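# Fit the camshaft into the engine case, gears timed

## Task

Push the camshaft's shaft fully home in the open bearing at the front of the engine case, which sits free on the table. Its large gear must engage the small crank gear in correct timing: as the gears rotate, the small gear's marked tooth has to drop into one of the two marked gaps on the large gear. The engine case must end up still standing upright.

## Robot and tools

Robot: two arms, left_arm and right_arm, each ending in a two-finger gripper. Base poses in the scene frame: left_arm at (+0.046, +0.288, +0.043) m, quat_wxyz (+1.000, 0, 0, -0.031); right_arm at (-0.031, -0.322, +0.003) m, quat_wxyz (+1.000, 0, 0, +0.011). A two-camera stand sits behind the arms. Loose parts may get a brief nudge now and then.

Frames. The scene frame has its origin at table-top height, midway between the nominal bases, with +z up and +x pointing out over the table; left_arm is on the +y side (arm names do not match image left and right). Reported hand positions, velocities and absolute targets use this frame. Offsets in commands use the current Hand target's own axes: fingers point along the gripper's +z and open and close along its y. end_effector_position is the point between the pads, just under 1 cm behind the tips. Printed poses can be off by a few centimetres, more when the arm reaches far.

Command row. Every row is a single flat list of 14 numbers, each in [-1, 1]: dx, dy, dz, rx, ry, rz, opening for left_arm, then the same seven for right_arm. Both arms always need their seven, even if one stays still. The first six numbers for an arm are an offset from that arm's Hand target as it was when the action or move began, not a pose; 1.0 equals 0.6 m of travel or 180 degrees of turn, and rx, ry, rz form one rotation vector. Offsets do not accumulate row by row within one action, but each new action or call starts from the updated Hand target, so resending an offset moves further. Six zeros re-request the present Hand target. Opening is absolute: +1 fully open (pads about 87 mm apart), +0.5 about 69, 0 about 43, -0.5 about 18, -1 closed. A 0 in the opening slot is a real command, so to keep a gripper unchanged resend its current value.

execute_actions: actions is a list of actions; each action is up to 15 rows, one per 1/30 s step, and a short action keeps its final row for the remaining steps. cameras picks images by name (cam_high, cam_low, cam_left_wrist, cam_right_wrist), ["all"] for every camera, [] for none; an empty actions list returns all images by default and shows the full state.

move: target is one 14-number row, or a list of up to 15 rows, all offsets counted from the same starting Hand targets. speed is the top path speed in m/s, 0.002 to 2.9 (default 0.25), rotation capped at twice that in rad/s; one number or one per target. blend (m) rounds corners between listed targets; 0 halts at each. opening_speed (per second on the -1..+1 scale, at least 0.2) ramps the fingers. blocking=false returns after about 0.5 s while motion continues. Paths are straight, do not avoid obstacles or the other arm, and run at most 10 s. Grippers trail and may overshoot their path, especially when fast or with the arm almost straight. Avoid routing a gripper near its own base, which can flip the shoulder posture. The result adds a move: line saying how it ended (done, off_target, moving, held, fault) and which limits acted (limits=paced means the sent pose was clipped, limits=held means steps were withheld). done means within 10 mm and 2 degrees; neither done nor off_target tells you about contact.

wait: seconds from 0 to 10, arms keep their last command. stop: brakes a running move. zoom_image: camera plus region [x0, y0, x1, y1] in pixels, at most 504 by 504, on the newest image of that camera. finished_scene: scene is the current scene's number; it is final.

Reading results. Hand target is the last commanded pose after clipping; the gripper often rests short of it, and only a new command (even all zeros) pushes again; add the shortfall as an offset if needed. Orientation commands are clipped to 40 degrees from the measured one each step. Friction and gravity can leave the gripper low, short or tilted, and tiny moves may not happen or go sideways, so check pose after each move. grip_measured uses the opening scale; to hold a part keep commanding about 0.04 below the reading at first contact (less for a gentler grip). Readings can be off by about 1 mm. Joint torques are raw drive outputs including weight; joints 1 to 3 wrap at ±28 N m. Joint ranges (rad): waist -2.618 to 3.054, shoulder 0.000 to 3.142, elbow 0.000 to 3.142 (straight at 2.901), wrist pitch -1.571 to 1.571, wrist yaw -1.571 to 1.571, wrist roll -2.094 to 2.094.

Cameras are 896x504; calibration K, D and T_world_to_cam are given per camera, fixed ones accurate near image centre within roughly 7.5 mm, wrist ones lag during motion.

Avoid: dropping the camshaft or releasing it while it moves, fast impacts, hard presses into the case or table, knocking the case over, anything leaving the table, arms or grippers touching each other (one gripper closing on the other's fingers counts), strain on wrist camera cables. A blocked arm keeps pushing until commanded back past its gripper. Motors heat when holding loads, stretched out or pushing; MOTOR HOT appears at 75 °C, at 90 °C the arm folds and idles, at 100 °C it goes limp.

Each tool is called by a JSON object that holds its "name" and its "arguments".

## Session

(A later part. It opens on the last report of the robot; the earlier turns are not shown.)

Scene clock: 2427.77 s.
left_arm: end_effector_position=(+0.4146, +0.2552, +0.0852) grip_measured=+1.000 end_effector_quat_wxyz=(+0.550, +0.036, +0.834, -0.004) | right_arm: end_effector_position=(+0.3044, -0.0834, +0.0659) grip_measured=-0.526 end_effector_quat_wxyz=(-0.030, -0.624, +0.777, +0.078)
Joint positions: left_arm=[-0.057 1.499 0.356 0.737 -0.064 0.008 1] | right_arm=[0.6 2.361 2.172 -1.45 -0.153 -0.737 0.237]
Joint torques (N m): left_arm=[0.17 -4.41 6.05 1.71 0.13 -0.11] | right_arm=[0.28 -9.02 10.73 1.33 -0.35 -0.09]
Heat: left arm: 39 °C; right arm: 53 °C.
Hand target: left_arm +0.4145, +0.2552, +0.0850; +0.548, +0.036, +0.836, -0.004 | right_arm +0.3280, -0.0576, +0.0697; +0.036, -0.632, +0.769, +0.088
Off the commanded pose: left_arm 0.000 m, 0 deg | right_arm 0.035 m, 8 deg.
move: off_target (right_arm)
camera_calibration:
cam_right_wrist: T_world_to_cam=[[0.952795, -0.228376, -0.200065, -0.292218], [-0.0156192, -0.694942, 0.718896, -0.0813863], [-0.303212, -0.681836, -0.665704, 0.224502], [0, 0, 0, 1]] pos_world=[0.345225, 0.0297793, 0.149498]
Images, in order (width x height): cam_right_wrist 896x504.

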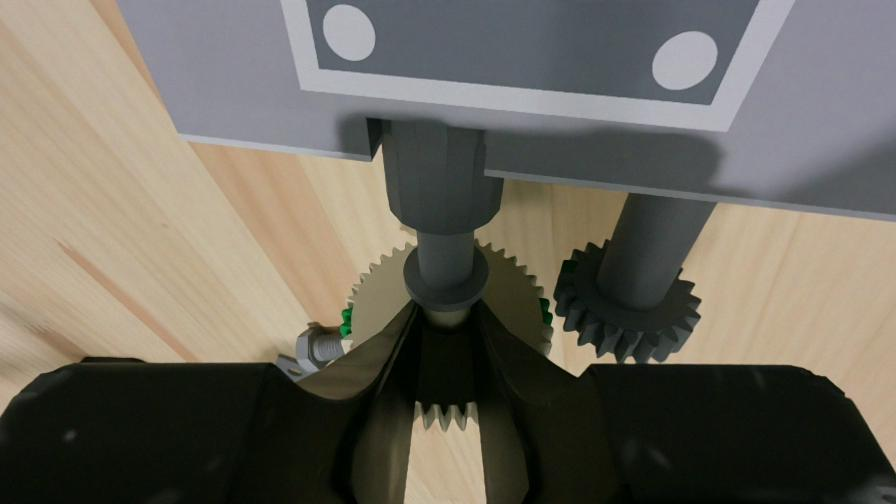

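{"name": "move", "arguments": {"target": [[0,0,0,0,0,0,1,-0.004,0,0,0,0.01,0,-0.8]], "speed": 0.03}}

{"name": "move", "arguments": {"target": [[0,0,0,0,0,0,1,-0.004,0,0,0,0.01,0,-0.8]], "speed": 0.03}}

{"name": "move", "arguments": {"target": [[0,0,0,0,0,0,1,-0.004,0,0,0,0.01,0,-0.8]], "speed": 0.03, "cameras": ["cam_right_wrist","cam_low","cam_high"]}}

{"name": "zoom_image", "arguments": {"camera": "cam_low", "region": [330, 220, 460, 300]}}

{"name": "zoom_image", "arguments": {"camera": "cam_high", "region": [410, 225, 520, 315]}}

Scene clock: 2448.40 s.
left_arm: end_effector_position=(+0.4146, +0.2552, +0.0852) grip_measured=+1.000 end_effector_quat_wxyz=(+0.550, +0.036, +0.834, -0.004) | right_arm: end_effector_position=(+0.3046, -0.0829, +0.0663) grip_measured=-0.526 end_effector_quat_wxyz=(-0.045, -0.625, +0.776, +0.075)
Joint positions: left_arm=[-0.057 1.499 0.356 0.737 -0.064 0.008 1] | right_arm=[0.605 2.409 2.251 -1.512 -0.144 -0.737 0.237]
Joint torques (N m): left_arm=[0.21 -4.59 6.16 1.65 0.16 -0.11] | right_arm=[0.85 -9.39 10.89 1.33 -0.23 0.01]
Heat: left arm: 39 °C; right arm: 54 °C.
Hand target: left_arm +0.4145, +0.2552, +0.0850; +0.548, +0.036, +0.836, -0.004 | right_arm +0.3286, -0.0552, +0.0702; +0.024, -0.633, +0.769, +0.078
Off the commanded pose: left_arm 0.000 m, 0 deg | right_arm 0.037 m, 8 deg.
move: off_target (right_arm)

Scene clock: 2449.37 s.
left_arm: end_effector_position=(+0.4146, +0.2552, +0.0852) grip_measured=+1.000 end_effector_quat_wxyz=(+0.550, +0.036, +0.834, -0.004) | right_arm: end_effector_position=(+0.3054, -0.0819, +0.0686) grip_measured=-0.526 end_effector_quat_wxyz=(-0.060, -0.627, +0.774, +0.065)
Joint positions: left_arm=[-0.057 1.499 0.356 0.737 -0.064 0.008 1] | right_arm=[0.614 2.462 2.349 -1.584 -0.124 -0.735 0.237]
Joint torques (N m): left_arm=[0.08 -4.6 6.12 1.7 0.14 -0.07] | right_arm=[0.99 -9.48 10.65 1.34 -0.21 0.08]
Heat: left arm: 39 °C; right arm: 53 °C.
Hand target: left_arm +0.4145, +0.2552, +0.0850; +0.548, +0.036, +0.836, -0.004 | right_arm +0.3290, -0.0529, +0.0705; +0.012, -0.635, +0.770, +0.068
Off the commanded pose: left_arm 0.000 m, 0 deg | right_arm 0.037 m, 8 deg.
joint read past its limit (right arm) — joint 4 (wrist pitch), lower limit.
move: off_target (right_arm)

Scene clock: 2450.37 s.
left_arm: end_effector_position=(+0.4146, +0.2552, +0.0852) grip_measured=+1.000 end_effector_quat_wxyz=(+0.550, +0.036, +0.834, -0.004) | right_arm: end_effector_position=(+0.3137, -0.0706, +0.0690) grip_measured=-0.525 end_effector_quat_wxyz=(-0.047, -0.629, +0.774, +0.050)
Joint positions: left_arm=[-0.057 1.499 0.356 0.737 -0.064 0.008 1] | right_arm=[0.633 2.517 2.457 -1.608 -0.098 -0.716 0.237]
Joint torques (N m): left_arm=[0.01 -4.67 6.19 1.62 0.13 -0.1] | right_arm=[0.36 -8.68 11.23 0.93 -0.24 -0.03]
Heat: left arm: 39 °C; right arm: 53 °C.
Hand target: left_arm +0.4145, +0.2552, +0.0850; +0.548, +0.036, +0.836, -0.004 | right_arm +0.3294, -0.0505, +0.0708; +0.000, -0.636, +0.770, +0.058
Off the commanded pose: left_arm 0.000 m, 0 deg | right_arm 0.026 m, 6 deg.
joint read past its limit (right arm) — joint 4 (wrist pitch), lower limit.
move: off_target (right_arm)
camera_calibration:
cam_right_wrist: T_world_to_cam=[[0.95824, -0.224308, -0.177376, -0.30046], [-0.0104786, -0.647396, 0.762081, -0.0758886], [-0.285773, -0.728398, -0.622712, 0.226464], [0, 0, 0, 1]] pos_world=[0.351835, 0.0484306, 0.145561]
Images, in order (width x height): cam_high 896x504, cam_low 896x504, cam_right_wrist 896x504.

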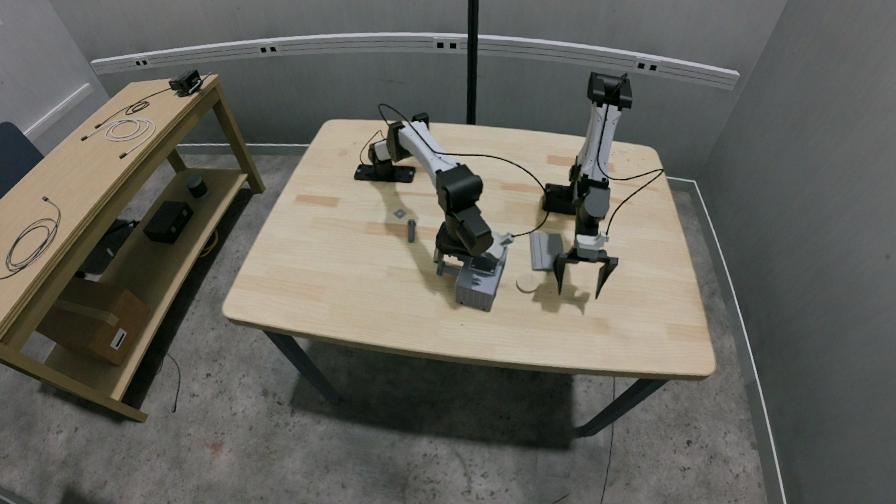

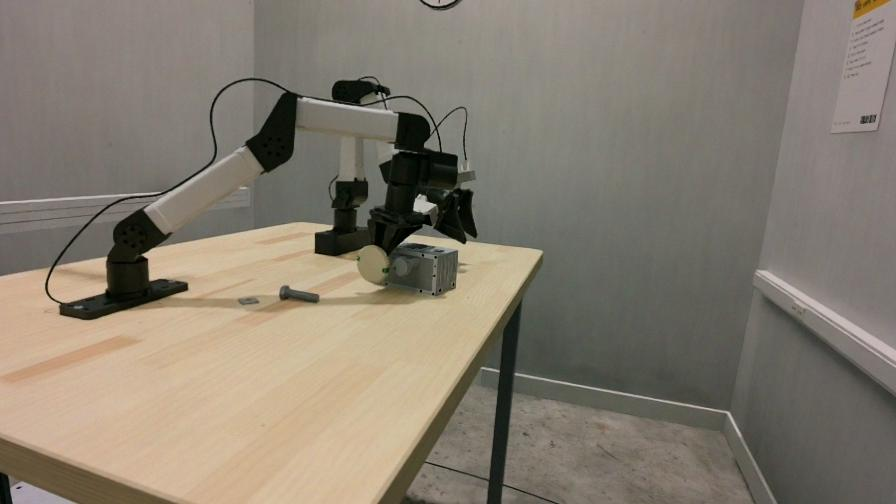

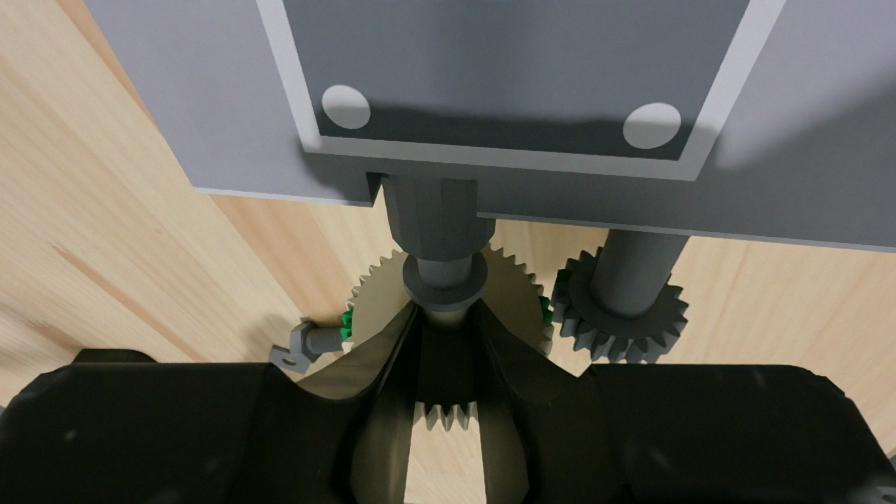

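Scaled by 3.877 from the camera's 896x504 image, which has a finer 1280x720 frame.

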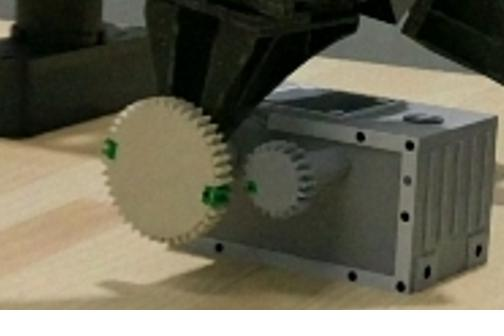

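Scaled by 4.582 from the camera's 896x504 image, which has a finer 1280x720 frame.

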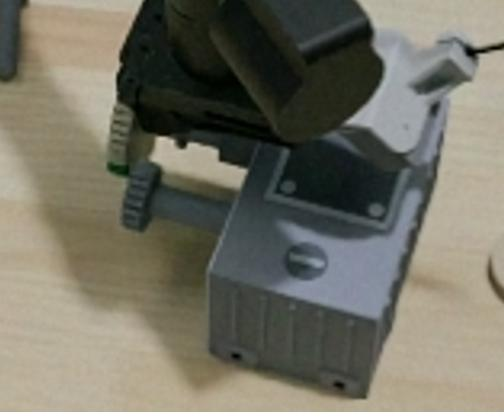

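{"name": "move", "arguments": {"target": [[0,0,0,0,0,0,1,0.022,0,0.0,0,-0.014,0,-0.8]], "speed": 0.04, "cameras": ["cam_right_wrist"]}}

{"name": "zoom_image", "arguments": {"camera": "cam_right_wrist", "region": [340, 150, 740, 380]}}

Scene clock: 2466.60 s.
left_arm: end_effector_position=(+0.4146, +0.2552, +0.0852) grip_measured=+1.000 end_effector_quat_wxyz=(+0.550, +0.036, +0.834, -0.004) | right_arm: end_effector_position=(+0.3144, -0.0752, +0.0669) grip_measured=-0.526 end_effector_quat_wxyz=(-0.029, -0.634, +0.771, +0.055)
Joint positions: left_arm=[-0.057 1.499 0.356 0.737 -0.064 0.008 1] | right_arm=[0.622 2.433 2.303 -1.504 -0.107 -0.737 0.237]
Joint torques (N m): left_arm=[0.18 -4.51 6.19 1.65 0.15 -0.09] | right_arm=[-1.05 -11.37 5.11 1.2 -0.45 -0.1]
Heat: left arm: 39 °C; right arm: 52 °C.
Hand target: left_arm +0.4145, +0.2552, +0.0850; +0.548, +0.036, +0.836, -0.004 | right_arm +0.3269, -0.0634, +0.0698; +0.017, -0.634, +0.770, +0.072
Off the commanded pose: left_arm 0.000 m, 0 deg | right_arm 0.017 m, 6 deg.
move: off_target (right_arm)
camera_calibration:
cam_right_wrist: T_world_to_cam=[[0.963799, -0.211255, -0.162672, -0.304279], [-0.0217535, -0.670375, 0.741704, -0.0740172], [-0.26574, -0.711315, -0.650702, 0.218913], [0, 0, 0, 1]] pos_world=[0.349827, 0.0418159, 0.147848]
Images, in order (width x height): cam_right_wrist 896x504.

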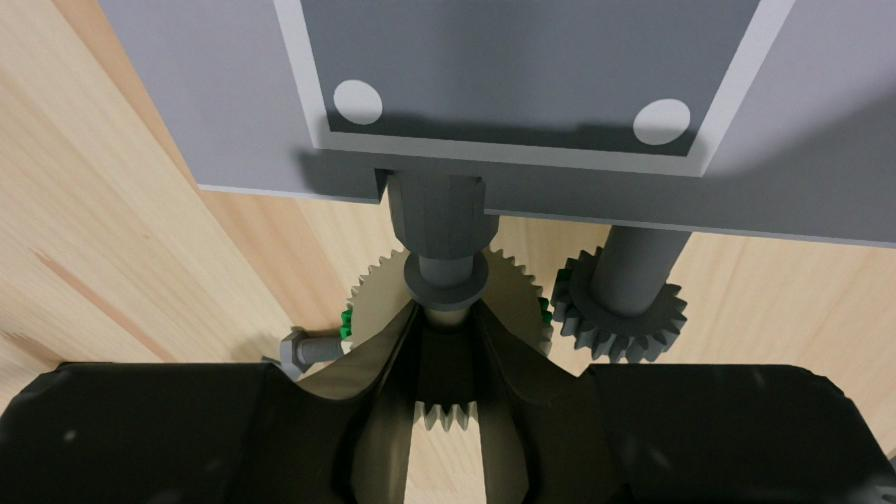

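Scaled by 1.260 from the camera's 896x504 image, which has a finer 1280x720 frame.

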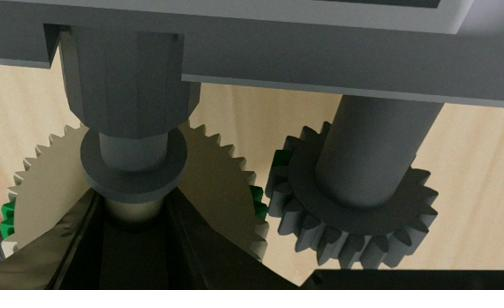

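{"name": "move", "arguments": {"target": [[0,0,0,0,0,0,1,-0.012,0.002,0.0,0,-0.006,0,-0.8],[0,0,0,0,0,0,1,-0.016,-0.003,0.0,0,0.004,0,-0.8],[0,0,0,0,0,0,1,-0.02,0.002,0.0,0,-0.006,0,-0.8]], "speed": 0.06, "cameras": ["cam_right_wrist","cam_low"]}}

{"name": "zoom_image", "arguments": {"camera": "cam_right_wrist", "region": [340, 150, 740, 380]}}

{"name": "zoom_image", "arguments": {"camera": "cam_low", "region": [330, 220, 460, 300]}}

Scene clock: 2479.93 s.
left_arm: end_effector_position=(+0.4146, +0.2552, +0.0852) grip_measured=+1.000 end_effector_quat_wxyz=(+0.550, +0.036, +0.834, -0.004) | right_arm: end_effector_position=(+0.3153, -0.0699, +0.0689) grip_measured=-0.533 end_effector_quat_wxyz=(-0.029, -0.633, +0.771, +0.064)
Joint positions: left_arm=[-0.057 1.499 0.356 0.737 -0.064 0.008 1] | right_arm=[0.623 2.463 2.366 -1.538 -0.124 -0.735 0.234]
Joint torques (N m): left_arm=[0.17 -4.42 6.12 1.62 0.13 -0.08] | right_arm=[-0.05 -11.37 5.26 1.37 -0.42 0.06]
Heat: left arm: 39 °C; right arm: 54 °C.
Hand target: left_arm +0.4145, +0.2552, +0.0850; +0.548, +0.036, +0.836, -0.004 | right_arm +0.3281, -0.0514, +0.0714; +0.024, -0.634, +0.769, +0.078
Off the commanded pose: left_arm 0.000 m, 0 deg | right_arm 0.023 m, 6 deg.
move: off_target (right_arm)
camera_calibration:
cam_right_wrist: T_world_to_cam=[[0.961642, -0.210371, -0.176036, -0.302094], [-0.0147155, -0.680386, 0.732706, -0.0742486], [-0.273913, -0.70201, -0.657384, 0.227882], [0, 0, 0, 1]] pos_world=[0.351833, 0.0459063, 0.151029]
Images, in order (width x height): cam_low 896x504, cam_right_wrist 896x504.

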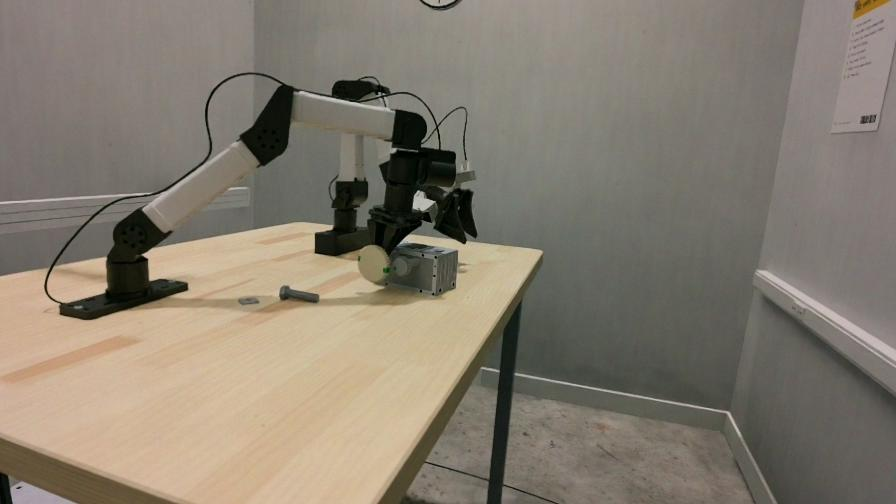

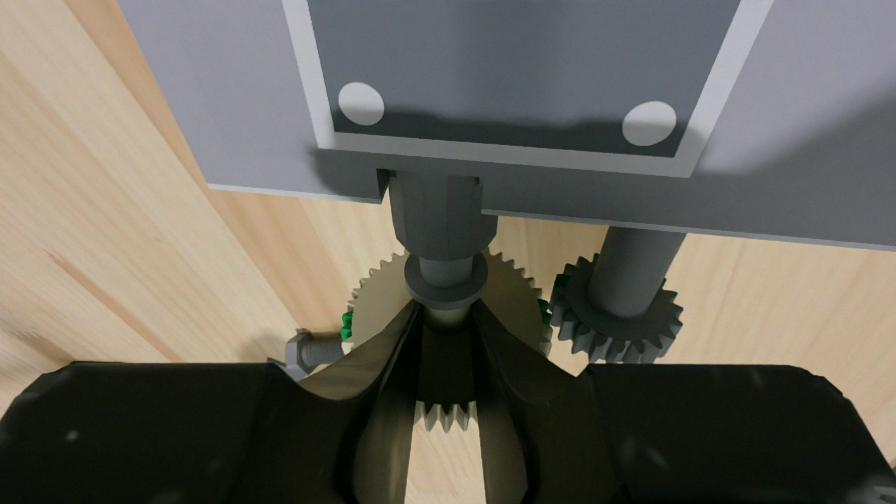

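Scaled by 1.260 from the camera's 896x504 image, which has a finer 1280x720 frame.

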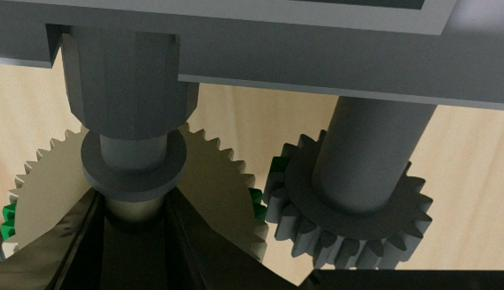

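Scaled by 3.877 from the camera's 896x504 image, which has a finer 1280x720 frame.

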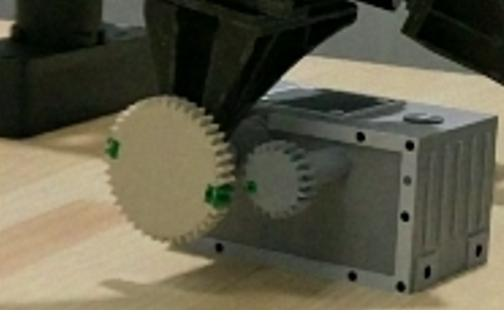

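{"name": "zoom_image", "arguments": {"camera": "cam_low", "region": [376, 252, 416, 284]}}

{"name": "zoom_image", "arguments": {"camera": "cam_right_wrist", "region": [500, 230, 620, 330]}}

Scaled by 12.600 from the camera's 896x504 image, which has a finer 1280x720 frame.

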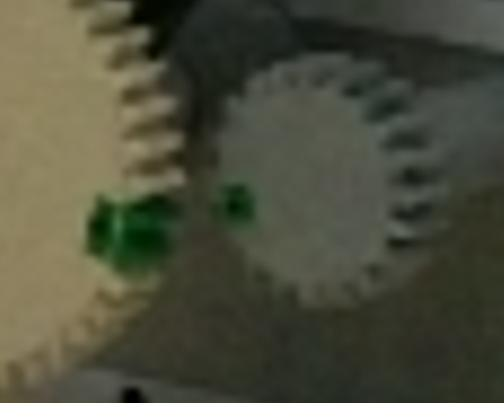

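Scaled by 4.200 from the camera's 896x504 image, which has a finer 1280x720 frame.

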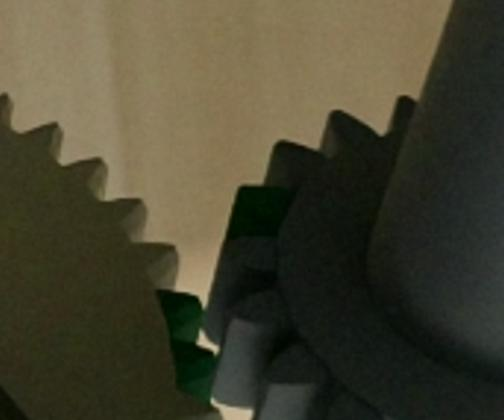

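{"name": "move", "arguments": {"target": [[0,0,0,0,0,0,1,-0.01,-0.002,-0.002,0,0.002,0,-0.8],[0,0,0,0,0,0,1,-0.01,-0.002,-0.002,0.015,0.002,0,-0.8],[0,0,0,0,0,0,1,-0.01,-0.002,-0.002,-0.015,0.002,0,-0.8],[0,0,0,0,0,0,1,-0.01,-0.002,-0.002,0,0.002,0,-0.8]], "speed": 0.06, "cameras": ["cam_right_wrist","cam_low"]}}

{"name": "zoom_image", "arguments": {"camera": "cam_right_wrist", "region": [340, 150, 740, 380]}}

{"name": "zoom_image", "arguments": {"camera": "cam_low", "region": [330, 220, 460, 300]}}

Scene clock: 2508.60 s.
left_arm: end_effector_position=(+0.4146, +0.2552, +0.0852) grip_measured=+1.000 end_effector_quat_wxyz=(+0.550, +0.036, +0.834, -0.004) | right_arm: end_effector_position=(+0.3166, -0.0628, +0.0691) grip_measured=-0.534 end_effector_quat_wxyz=(-0.031, -0.631, +0.771, +0.073)
Joint positions: left_arm=[-0.057 1.499 0.356 0.737 -0.064 0.008 1] | right_arm=[0.626 2.514 2.46 -1.584 -0.143 -0.729 0.233]
Joint torques (N m): left_arm=[0.25 -4.6 6.26 1.62 0.11 -0.07] | right_arm=[0.28 -11.77 5.22 1.36 -0.19 0.09]
Motor temperatures (°C): left_arm=[22 32 33 39 22 22 22] | right_arm=[23 57 48 29 23 24 26]
Heat: left arm: 39 °C; right arm: 57 °C.
Hand target: left_arm +0.4145, +0.2552, +0.0850; +0.548, +0.036, +0.836, -0.004 | right_arm +0.3305, -0.0460, +0.0732; +0.022, -0.634, +0.770, +0.076
Off the commanded pose: left_arm 0.000 m, 0 deg | right_arm 0.022 m, 6 deg.
joint read past its limit (right arm) — joint 4 (wrist pitch), lower limit.
move: off_target (right_arm)
camera_calibration:
cam_right_wrist: T_world_to_cam=[[0.958258, -0.211561, -0.192312, -0.299623], [-0.00658314, -0.688792, 0.724929, -0.0721154], [-0.28583, -0.693403, -0.661433, 0.237896], [0, 0, 0, 1]] pos_world=[0.354639, 0.0518969, 0.15201]
Images, in order (width x height): cam_low 896x504, cam_right_wrist 896x504.

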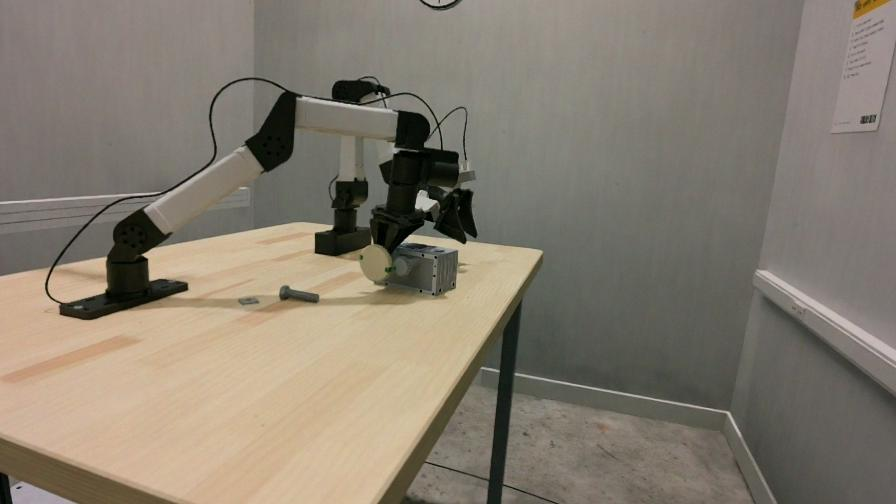

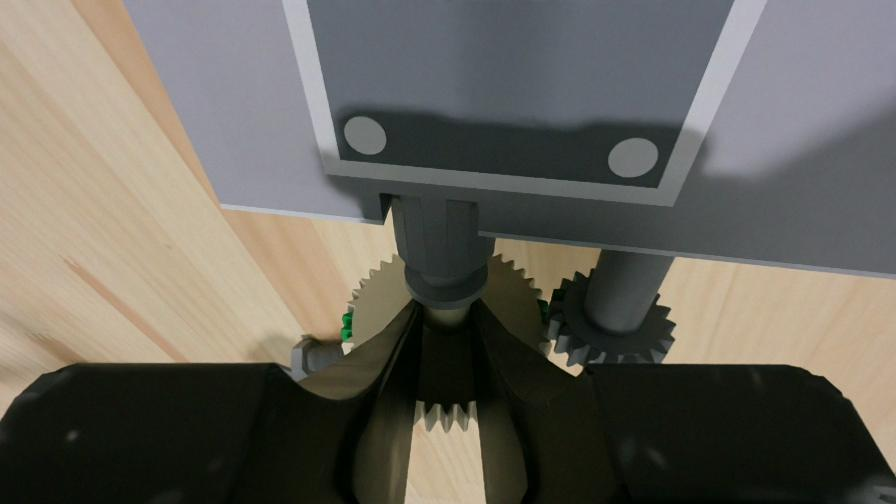

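Scaled by 1.260 from the camera's 896x504 image, which has a finer 1280x720 frame.

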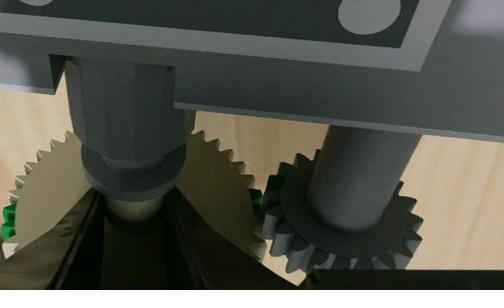

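Scaled by 3.877 from the camera's 896x504 image, which has a finer 1280x720 frame.

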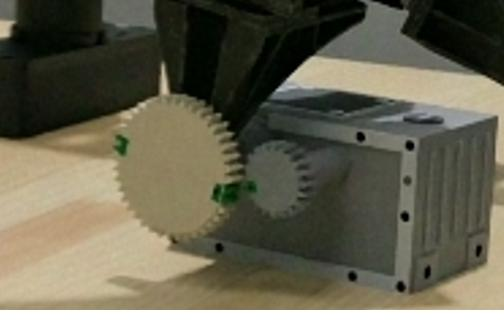

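{"name": "move", "arguments": {"target": [[0,0,0,0,0,0,1,-0.006,-0.001,0,0,0,0,-0.8],[0,0,0,0,0,0,1,-0.008,0.002,0,0.008,-0.006,0,-0.8],[0,0,0,0,0,0,1,-0.01,-0.002,0,-0.008,-0.004,0,-0.8],[0,0,0,0,0,0,1,-0.01,-0.001,0,0,-0.004,0,-0.8]], "speed": 0.05, "cameras": ["cam_right_wrist","cam_low","cam_high"]}}

{"name": "zoom_image", "arguments": {"camera": "cam_right_wrist", "region": [340, 150, 740, 380]}}

{"name": "zoom_image", "arguments": {"camera": "cam_low", "region": [330, 220, 460, 300]}}

Scene clock: 2517.43 s.
left_arm: end_effector_position=(+0.4146, +0.2552, +0.0852) grip_measured=+1.000 end_effector_quat_wxyz=(+0.550, +0.036, +0.834, -0.004) | right_arm: end_effector_position=(+0.3160, -0.0594, +0.0697) grip_measured=-0.536 end_effector_quat_wxyz=(-0.032, -0.631, +0.772, +0.071)
Joint positions: left_arm=[-0.057 1.499 0.356 0.737 -0.064 0.008 1] | right_arm=[0.633 2.535 2.502 -1.607 -0.141 -0.721 0.232]
Joint torques (N m): left_arm=[0.08 -4.53 6.15 1.63 0.11 -0.08] | right_arm=[0.02 -11.67 5.65 1.46 -0.29 0.04]
Motor temperatures (°C): left_arm=[22 32 33 39 22 22 22] | right_arm=[23 58 47 29 23 24 26]
Heat: left arm: 39 °C; right arm: 58 °C.
Hand target: left_arm +0.4145, +0.2552, +0.0850; +0.548, +0.036, +0.836, -0.004 | right_arm +0.3323, -0.0404, +0.0739; +0.026, -0.633, +0.769, +0.080
Off the commanded pose: left_arm 0.000 m, 0 deg | right_arm 0.025 m, 7 deg.
joint read past its limit (right arm) — joint 4 (wrist pitch), lower limit.
move: off_target (right_arm)
camera_calibration:
cam_right_wrist: T_world_to_cam=[[0.957809, -0.213531, -0.192369, -0.298255], [-0.00677678, -0.685926, 0.72764, -0.0701455], [-0.287325, -0.695637, -0.658433, 0.240643], [0, 0, 0, 1]] pos_world=[0.354338, 0.0555985, 0.152113]
Images, in order (width x height): cam_high 896x504, cam_low 896x504, cam_right_wrist 896x504.

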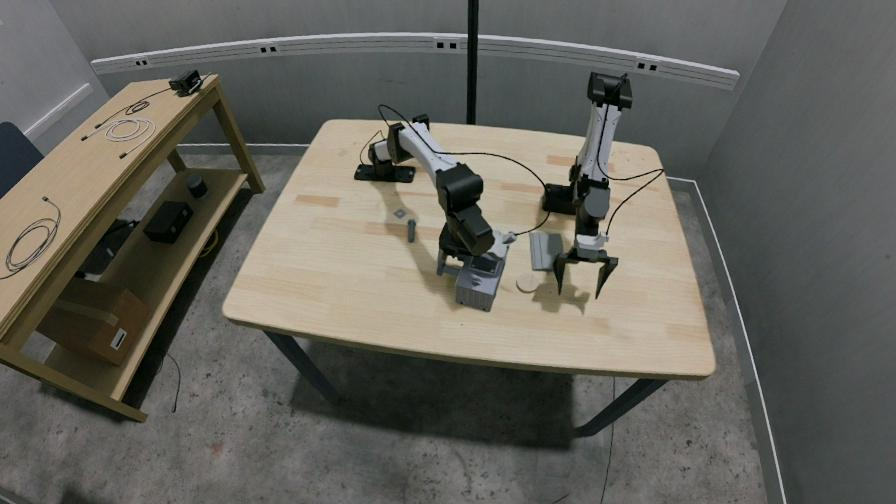

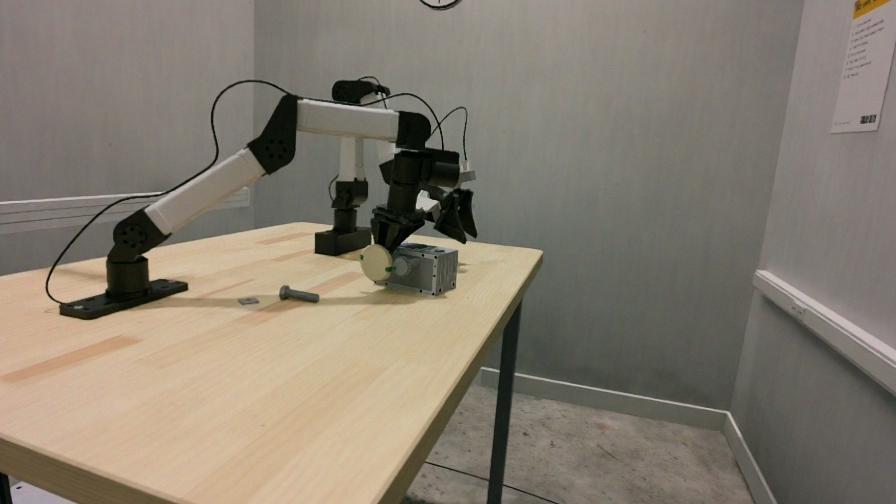

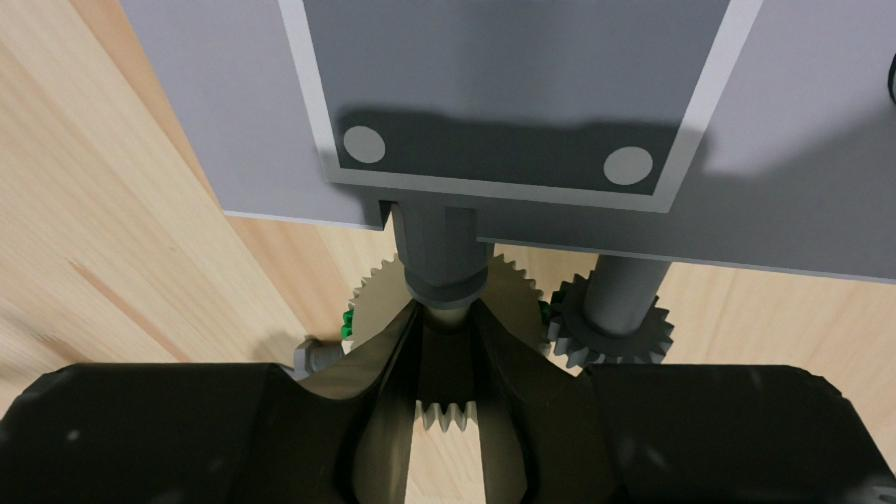

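Scaled by 1.260 from the camera's 896x504 image, which has a finer 1280x720 frame.

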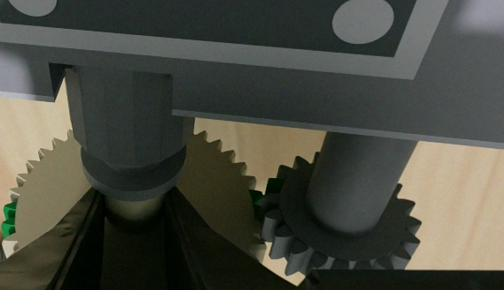

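Scaled by 3.877 from the camera's 896x504 image, which has a finer 1280x720 frame.

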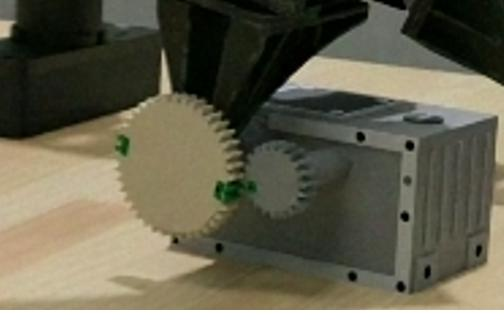

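{"name": "move", "arguments": {"target": [[0,0,0,0,0,0,1,-0.006,0.001,0,0.006,-0.002,0,-0.8],[0,0,0,0,0,0,1,-0.01,-0.001,0,-0.006,-0.002,0,-0.8],[0,0,0,0,0,0,1,-0.01,0,0,0,-0.002,0,-0.8]], "speed": 0.05, "cameras": ["cam_right_wrist","cam_low","cam_high"]}}

{"name": "zoom_image", "arguments": {"camera": "cam_right_wrist", "region": [340, 180, 740, 380]}}

{"name": "zoom_image", "arguments": {"camera": "cam_low", "region": [350, 235, 420, 291]}}

{"name": "zoom_image", "arguments": {"camera": "cam_high", "region": [424, 235, 484, 285]}}

Scene clock: 2527.40 s.
left_arm: end_effector_position=(+0.4146, +0.2552, +0.0852) grip_measured=+1.000 end_effector_quat_wxyz=(+0.550, +0.036, +0.834, -0.004) | right_arm: end_effector_position=(+0.3192, -0.0537, +0.0704) grip_measured=-0.540 end_effector_quat_wxyz=(-0.023, -0.629, +0.774, +0.073)
Joint positions: left_arm=[-0.057 1.499 0.356 0.737 -0.064 0.008 1] | right_arm=[0.637 2.552 2.54 -1.608 -0.145 -0.711 0.23]
Joint torques (N m): left_arm=[0.14 -4.6 6.16 1.59 0.14 -0.12] | right_arm=[0.29 -10.86 7.28 1.3 -0.29 0.02]
Motor temperatures (°C): left_arm=[22 32 33 39 22 22 22] | right_arm=[23 59 47 30 23 24 26]
Heat: left arm: 39 °C; right arm: 59 °C.
Hand target: left_arm +0.4145, +0.2552, +0.0850; +0.548, +0.036, +0.836, -0.004 | right_arm +0.3334, -0.0345, +0.0748; +0.029, -0.633, +0.769, +0.082
Off the commanded pose: left_arm 0.000 m, 0 deg | right_arm 0.024 m, 6 deg.
joint read past its limit (right arm) — joint 4 (wrist pitch), lower limit.
move: off_target (right_arm)
camera_calibration:
cam_right_wrist: T_world_to_cam=[[0.958802, -0.216802, -0.183562, -0.30109], [-0.0200076, -0.696109, 0.717657, -0.0623361], [-0.283369, -0.684419, -0.671769, 0.246276], [0, 0, 0, 1]] pos_world=[0.357225, 0.0598859, 0.154907]
Images, in order (width x height): cam_high 896x504, cam_low 896x504, cam_right_wrist 896x504.

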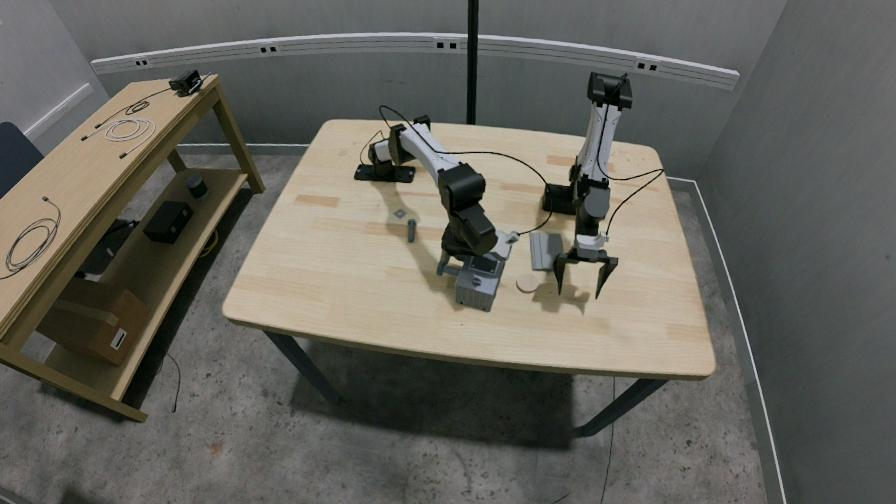

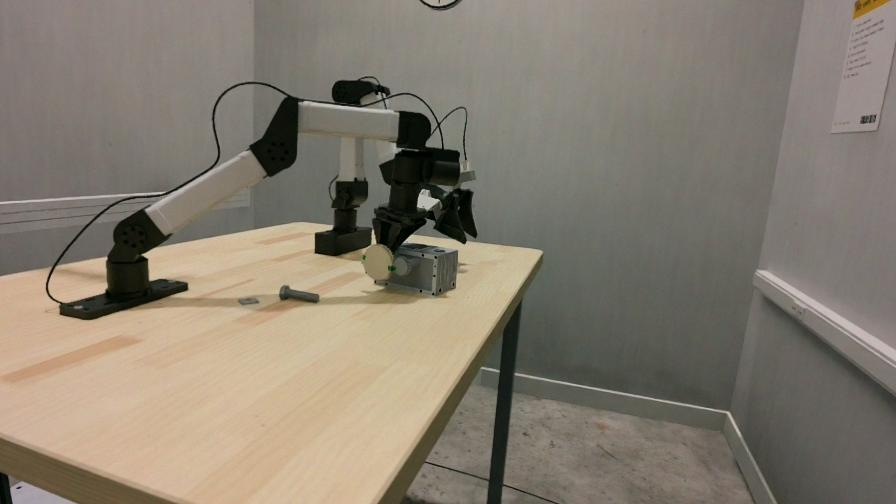

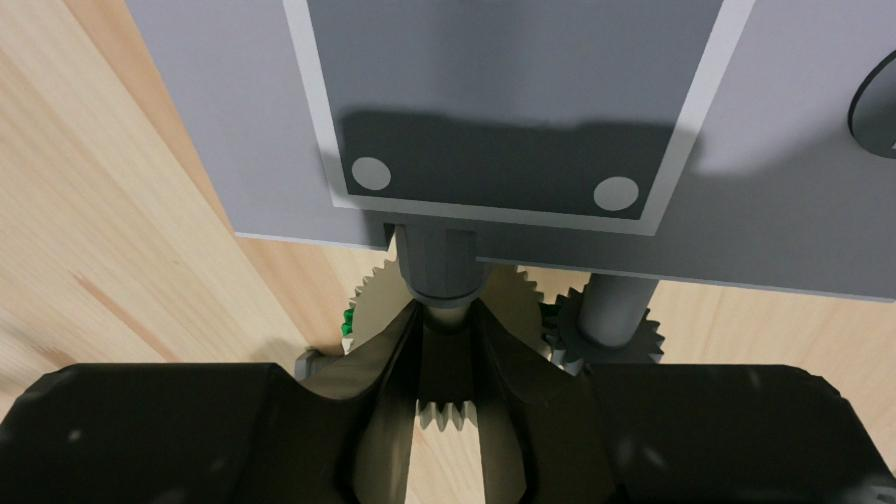

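Scaled by 1.260 from the camera's 896x504 image, which has a finer 1280x720 frame.

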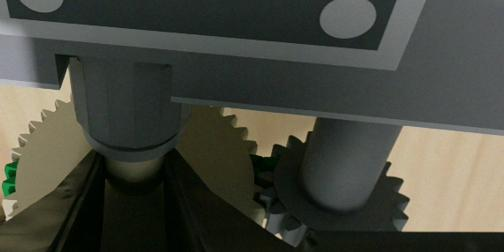

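Scaled by 7.200 from the camera's 896x504 image, which has a finer 1280x720 frame.

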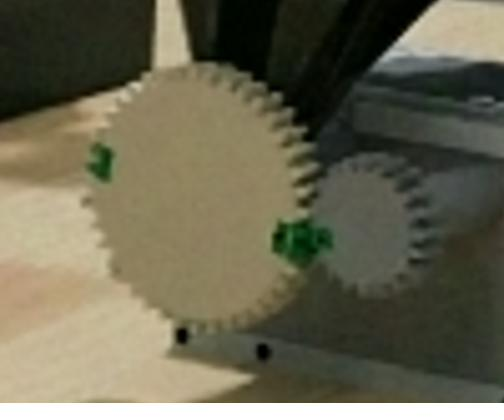

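Scaled by 8.400 from the camera's 896x504 image, which has a finer 1280x720 frame.

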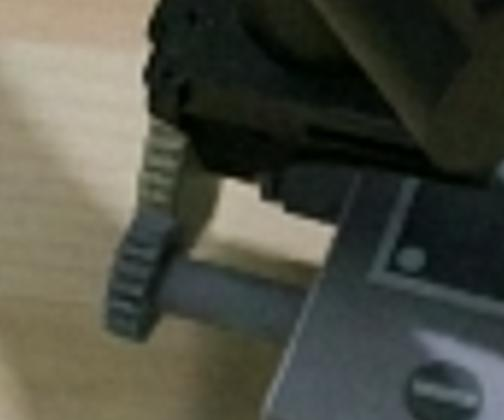

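{"name": "zoom_image", "arguments": {"camera": "cam_low", "region": [378, 256, 408, 280]}}

{"name": "zoom_image", "arguments": {"camera": "cam_right_wrist", "region": [390, 210, 590, 370]}}

Scaled by 16.800 from the camera's 896x504 image, which has a finer 1280x720 frame.

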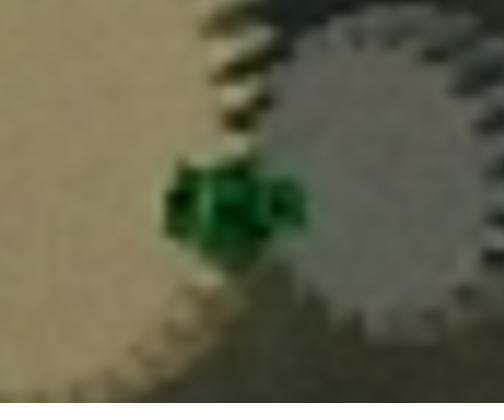

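Scaled by 2.520 from the camera's 896x504 image, which has a finer 1280x720 frame.

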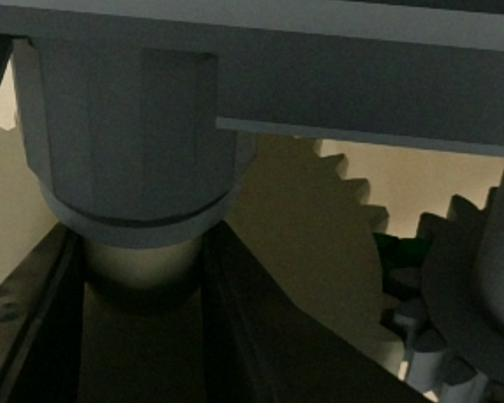

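{"name": "move", "arguments": {"target": [[0,0,0,0,0,0,1,0.022,-0.001,0.002,0,0,0,-0.8]], "speed": 0.05}}

{"name": "move", "arguments": {"target": [[0,0,0,0,0,0,1,0.0,0,0.0,0,0,0,-0.1]], "opening_speed": 0.5, "cameras": ["cam_right_wrist","cam_low","cam_high"]}}

{"name": "zoom_image", "arguments": {"camera": "cam_right_wrist", "region": [340, 180, 740, 380]}}

{"name": "zoom_image", "arguments": {"camera": "cam_low", "region": [350, 235, 420, 291]}}

Scene clock: 2549.00 s.
left_arm: end_effector_position=(+0.4146, +0.2552, +0.0852) grip_measured=+1.000 end_effector_quat_wxyz=(+0.550, +0.036, +0.834, -0.004) | right_arm: end_effector_position=(+0.3189, -0.0557, +0.0688) grip_measured=-0.543 end_effector_quat_wxyz=(-0.010, -0.631, +0.772, +0.073)
Joint positions: left_arm=[-0.057 1.499 0.356 0.737 -0.064 0.008 1] | right_arm=[0.634 2.481 2.405 -1.52 -0.145 -0.718 0.229]
Joint torques (N m): left_arm=[0.14 -4.56 6.16 1.67 0.1 -0.05] | right_arm=[-0.98 -11.34 4.86 1.22 -0.29 -0.11]
Motor temperatures (°C): left_arm=[22 32 33 39 22 22 22] | right_arm=[23 60 47 30 23 24 26]
Heat: left arm: 39 °C; right arm: 60 °C.
Hand target: left_arm +0.4145, +0.2552, +0.0850; +0.548, +0.036, +0.836, -0.004 | right_arm +0.3314, -0.0473, +0.0715; +0.029, -0.633, +0.769, +0.082
Off the commanded pose: left_arm 0.000 m, 0 deg | right_arm 0.015 m, 5 deg.
move: off_target (right_arm)

Scene clock: 2550.63 s.
left_arm: end_effector_position=(+0.4146, +0.2552, +0.0852) grip_measured=+1.000 end_effector_quat_wxyz=(+0.550, +0.036, +0.834, -0.004) | right_arm: end_effector_position=(+0.3248, -0.0503, +0.0631) grip_measured=-0.100 end_effector_quat_wxyz=(+0.005, -0.631, +0.772, +0.078)
Joint positions: left_arm=[-0.057 1.499 0.356 0.737 -0.064 0.008 1] | right_arm=[0.631 2.478 2.381 -1.468 -0.156 -0.718 0.45]
Joint torques (N m): left_arm=[0.25 -4.48 6.17 1.64 0.13 -0.09] | right_arm=[-0.73 -11.64 6.11 0.79 -0.17 -0.1]
Motor temperatures (°C): left_arm=[22 32 33 39 22 22 22] | right_arm=[23 60 47 30 23 24 26]
Heat: left arm: 39 °C; right arm: 60 °C.
Hand target: left_arm +0.4145, +0.2552, +0.0850; +0.548, +0.036, +0.836, -0.004 | right_arm +0.3314, -0.0473, +0.0716; +0.029, -0.633, +0.769, +0.082
Off the commanded pose: left_arm 0.000 m, 0 deg | right_arm 0.011 m, 3 deg.
move: off_target (right_arm)
camera_calibration:
cam_right_wrist: T_world_to_cam=[[0.965314, -0.208684, -0.156908, -0.310398], [-0.0456029, -0.726491, 0.685661, -0.0458607], [-0.257079, -0.654723, -0.710808, 0.240641], [0, 0, 0, 1]] pos_world=[0.359404, 0.0594605, 0.15379]
Images, in order (width x height): cam_high 896x504, cam_low 896x504, cam_right_wrist 896x504.

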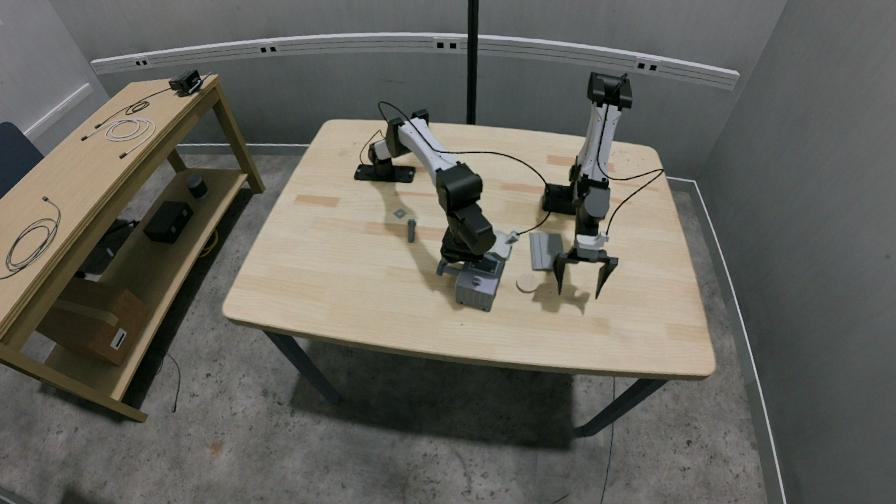

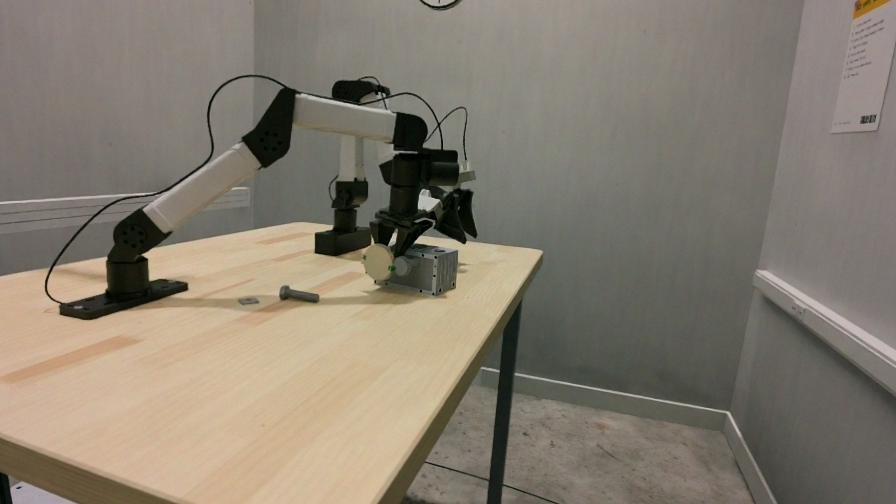

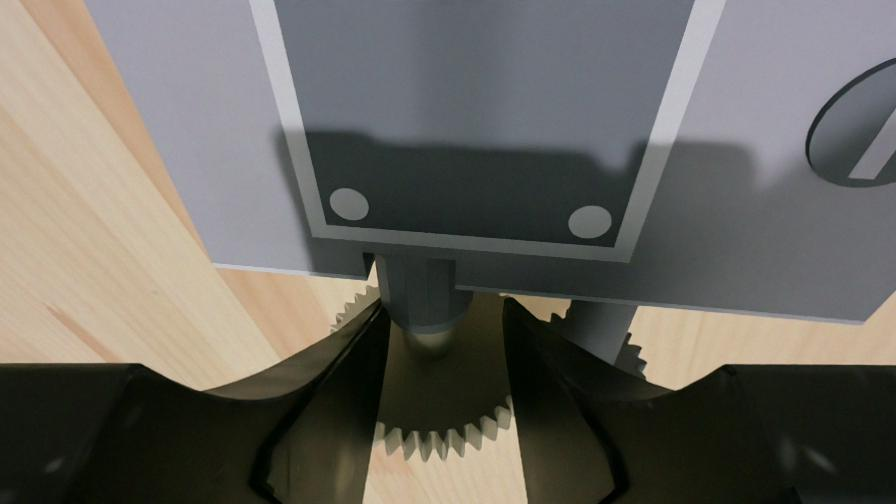

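Scaled by 1.260 from the camera's 896x504 image, which has a finer 1280x720 frame.

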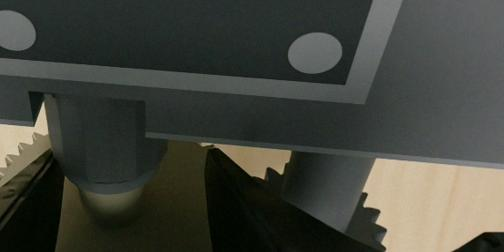

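Scaled by 7.200 from the camera's 896x504 image, which has a finer 1280x720 frame.

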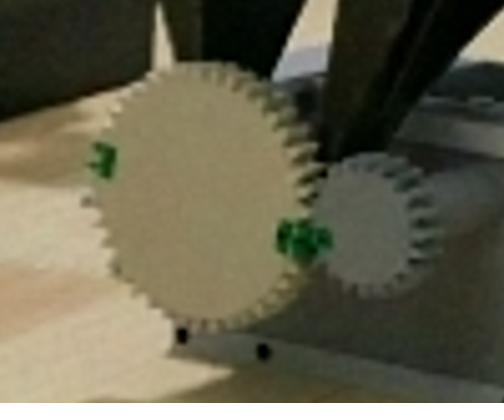

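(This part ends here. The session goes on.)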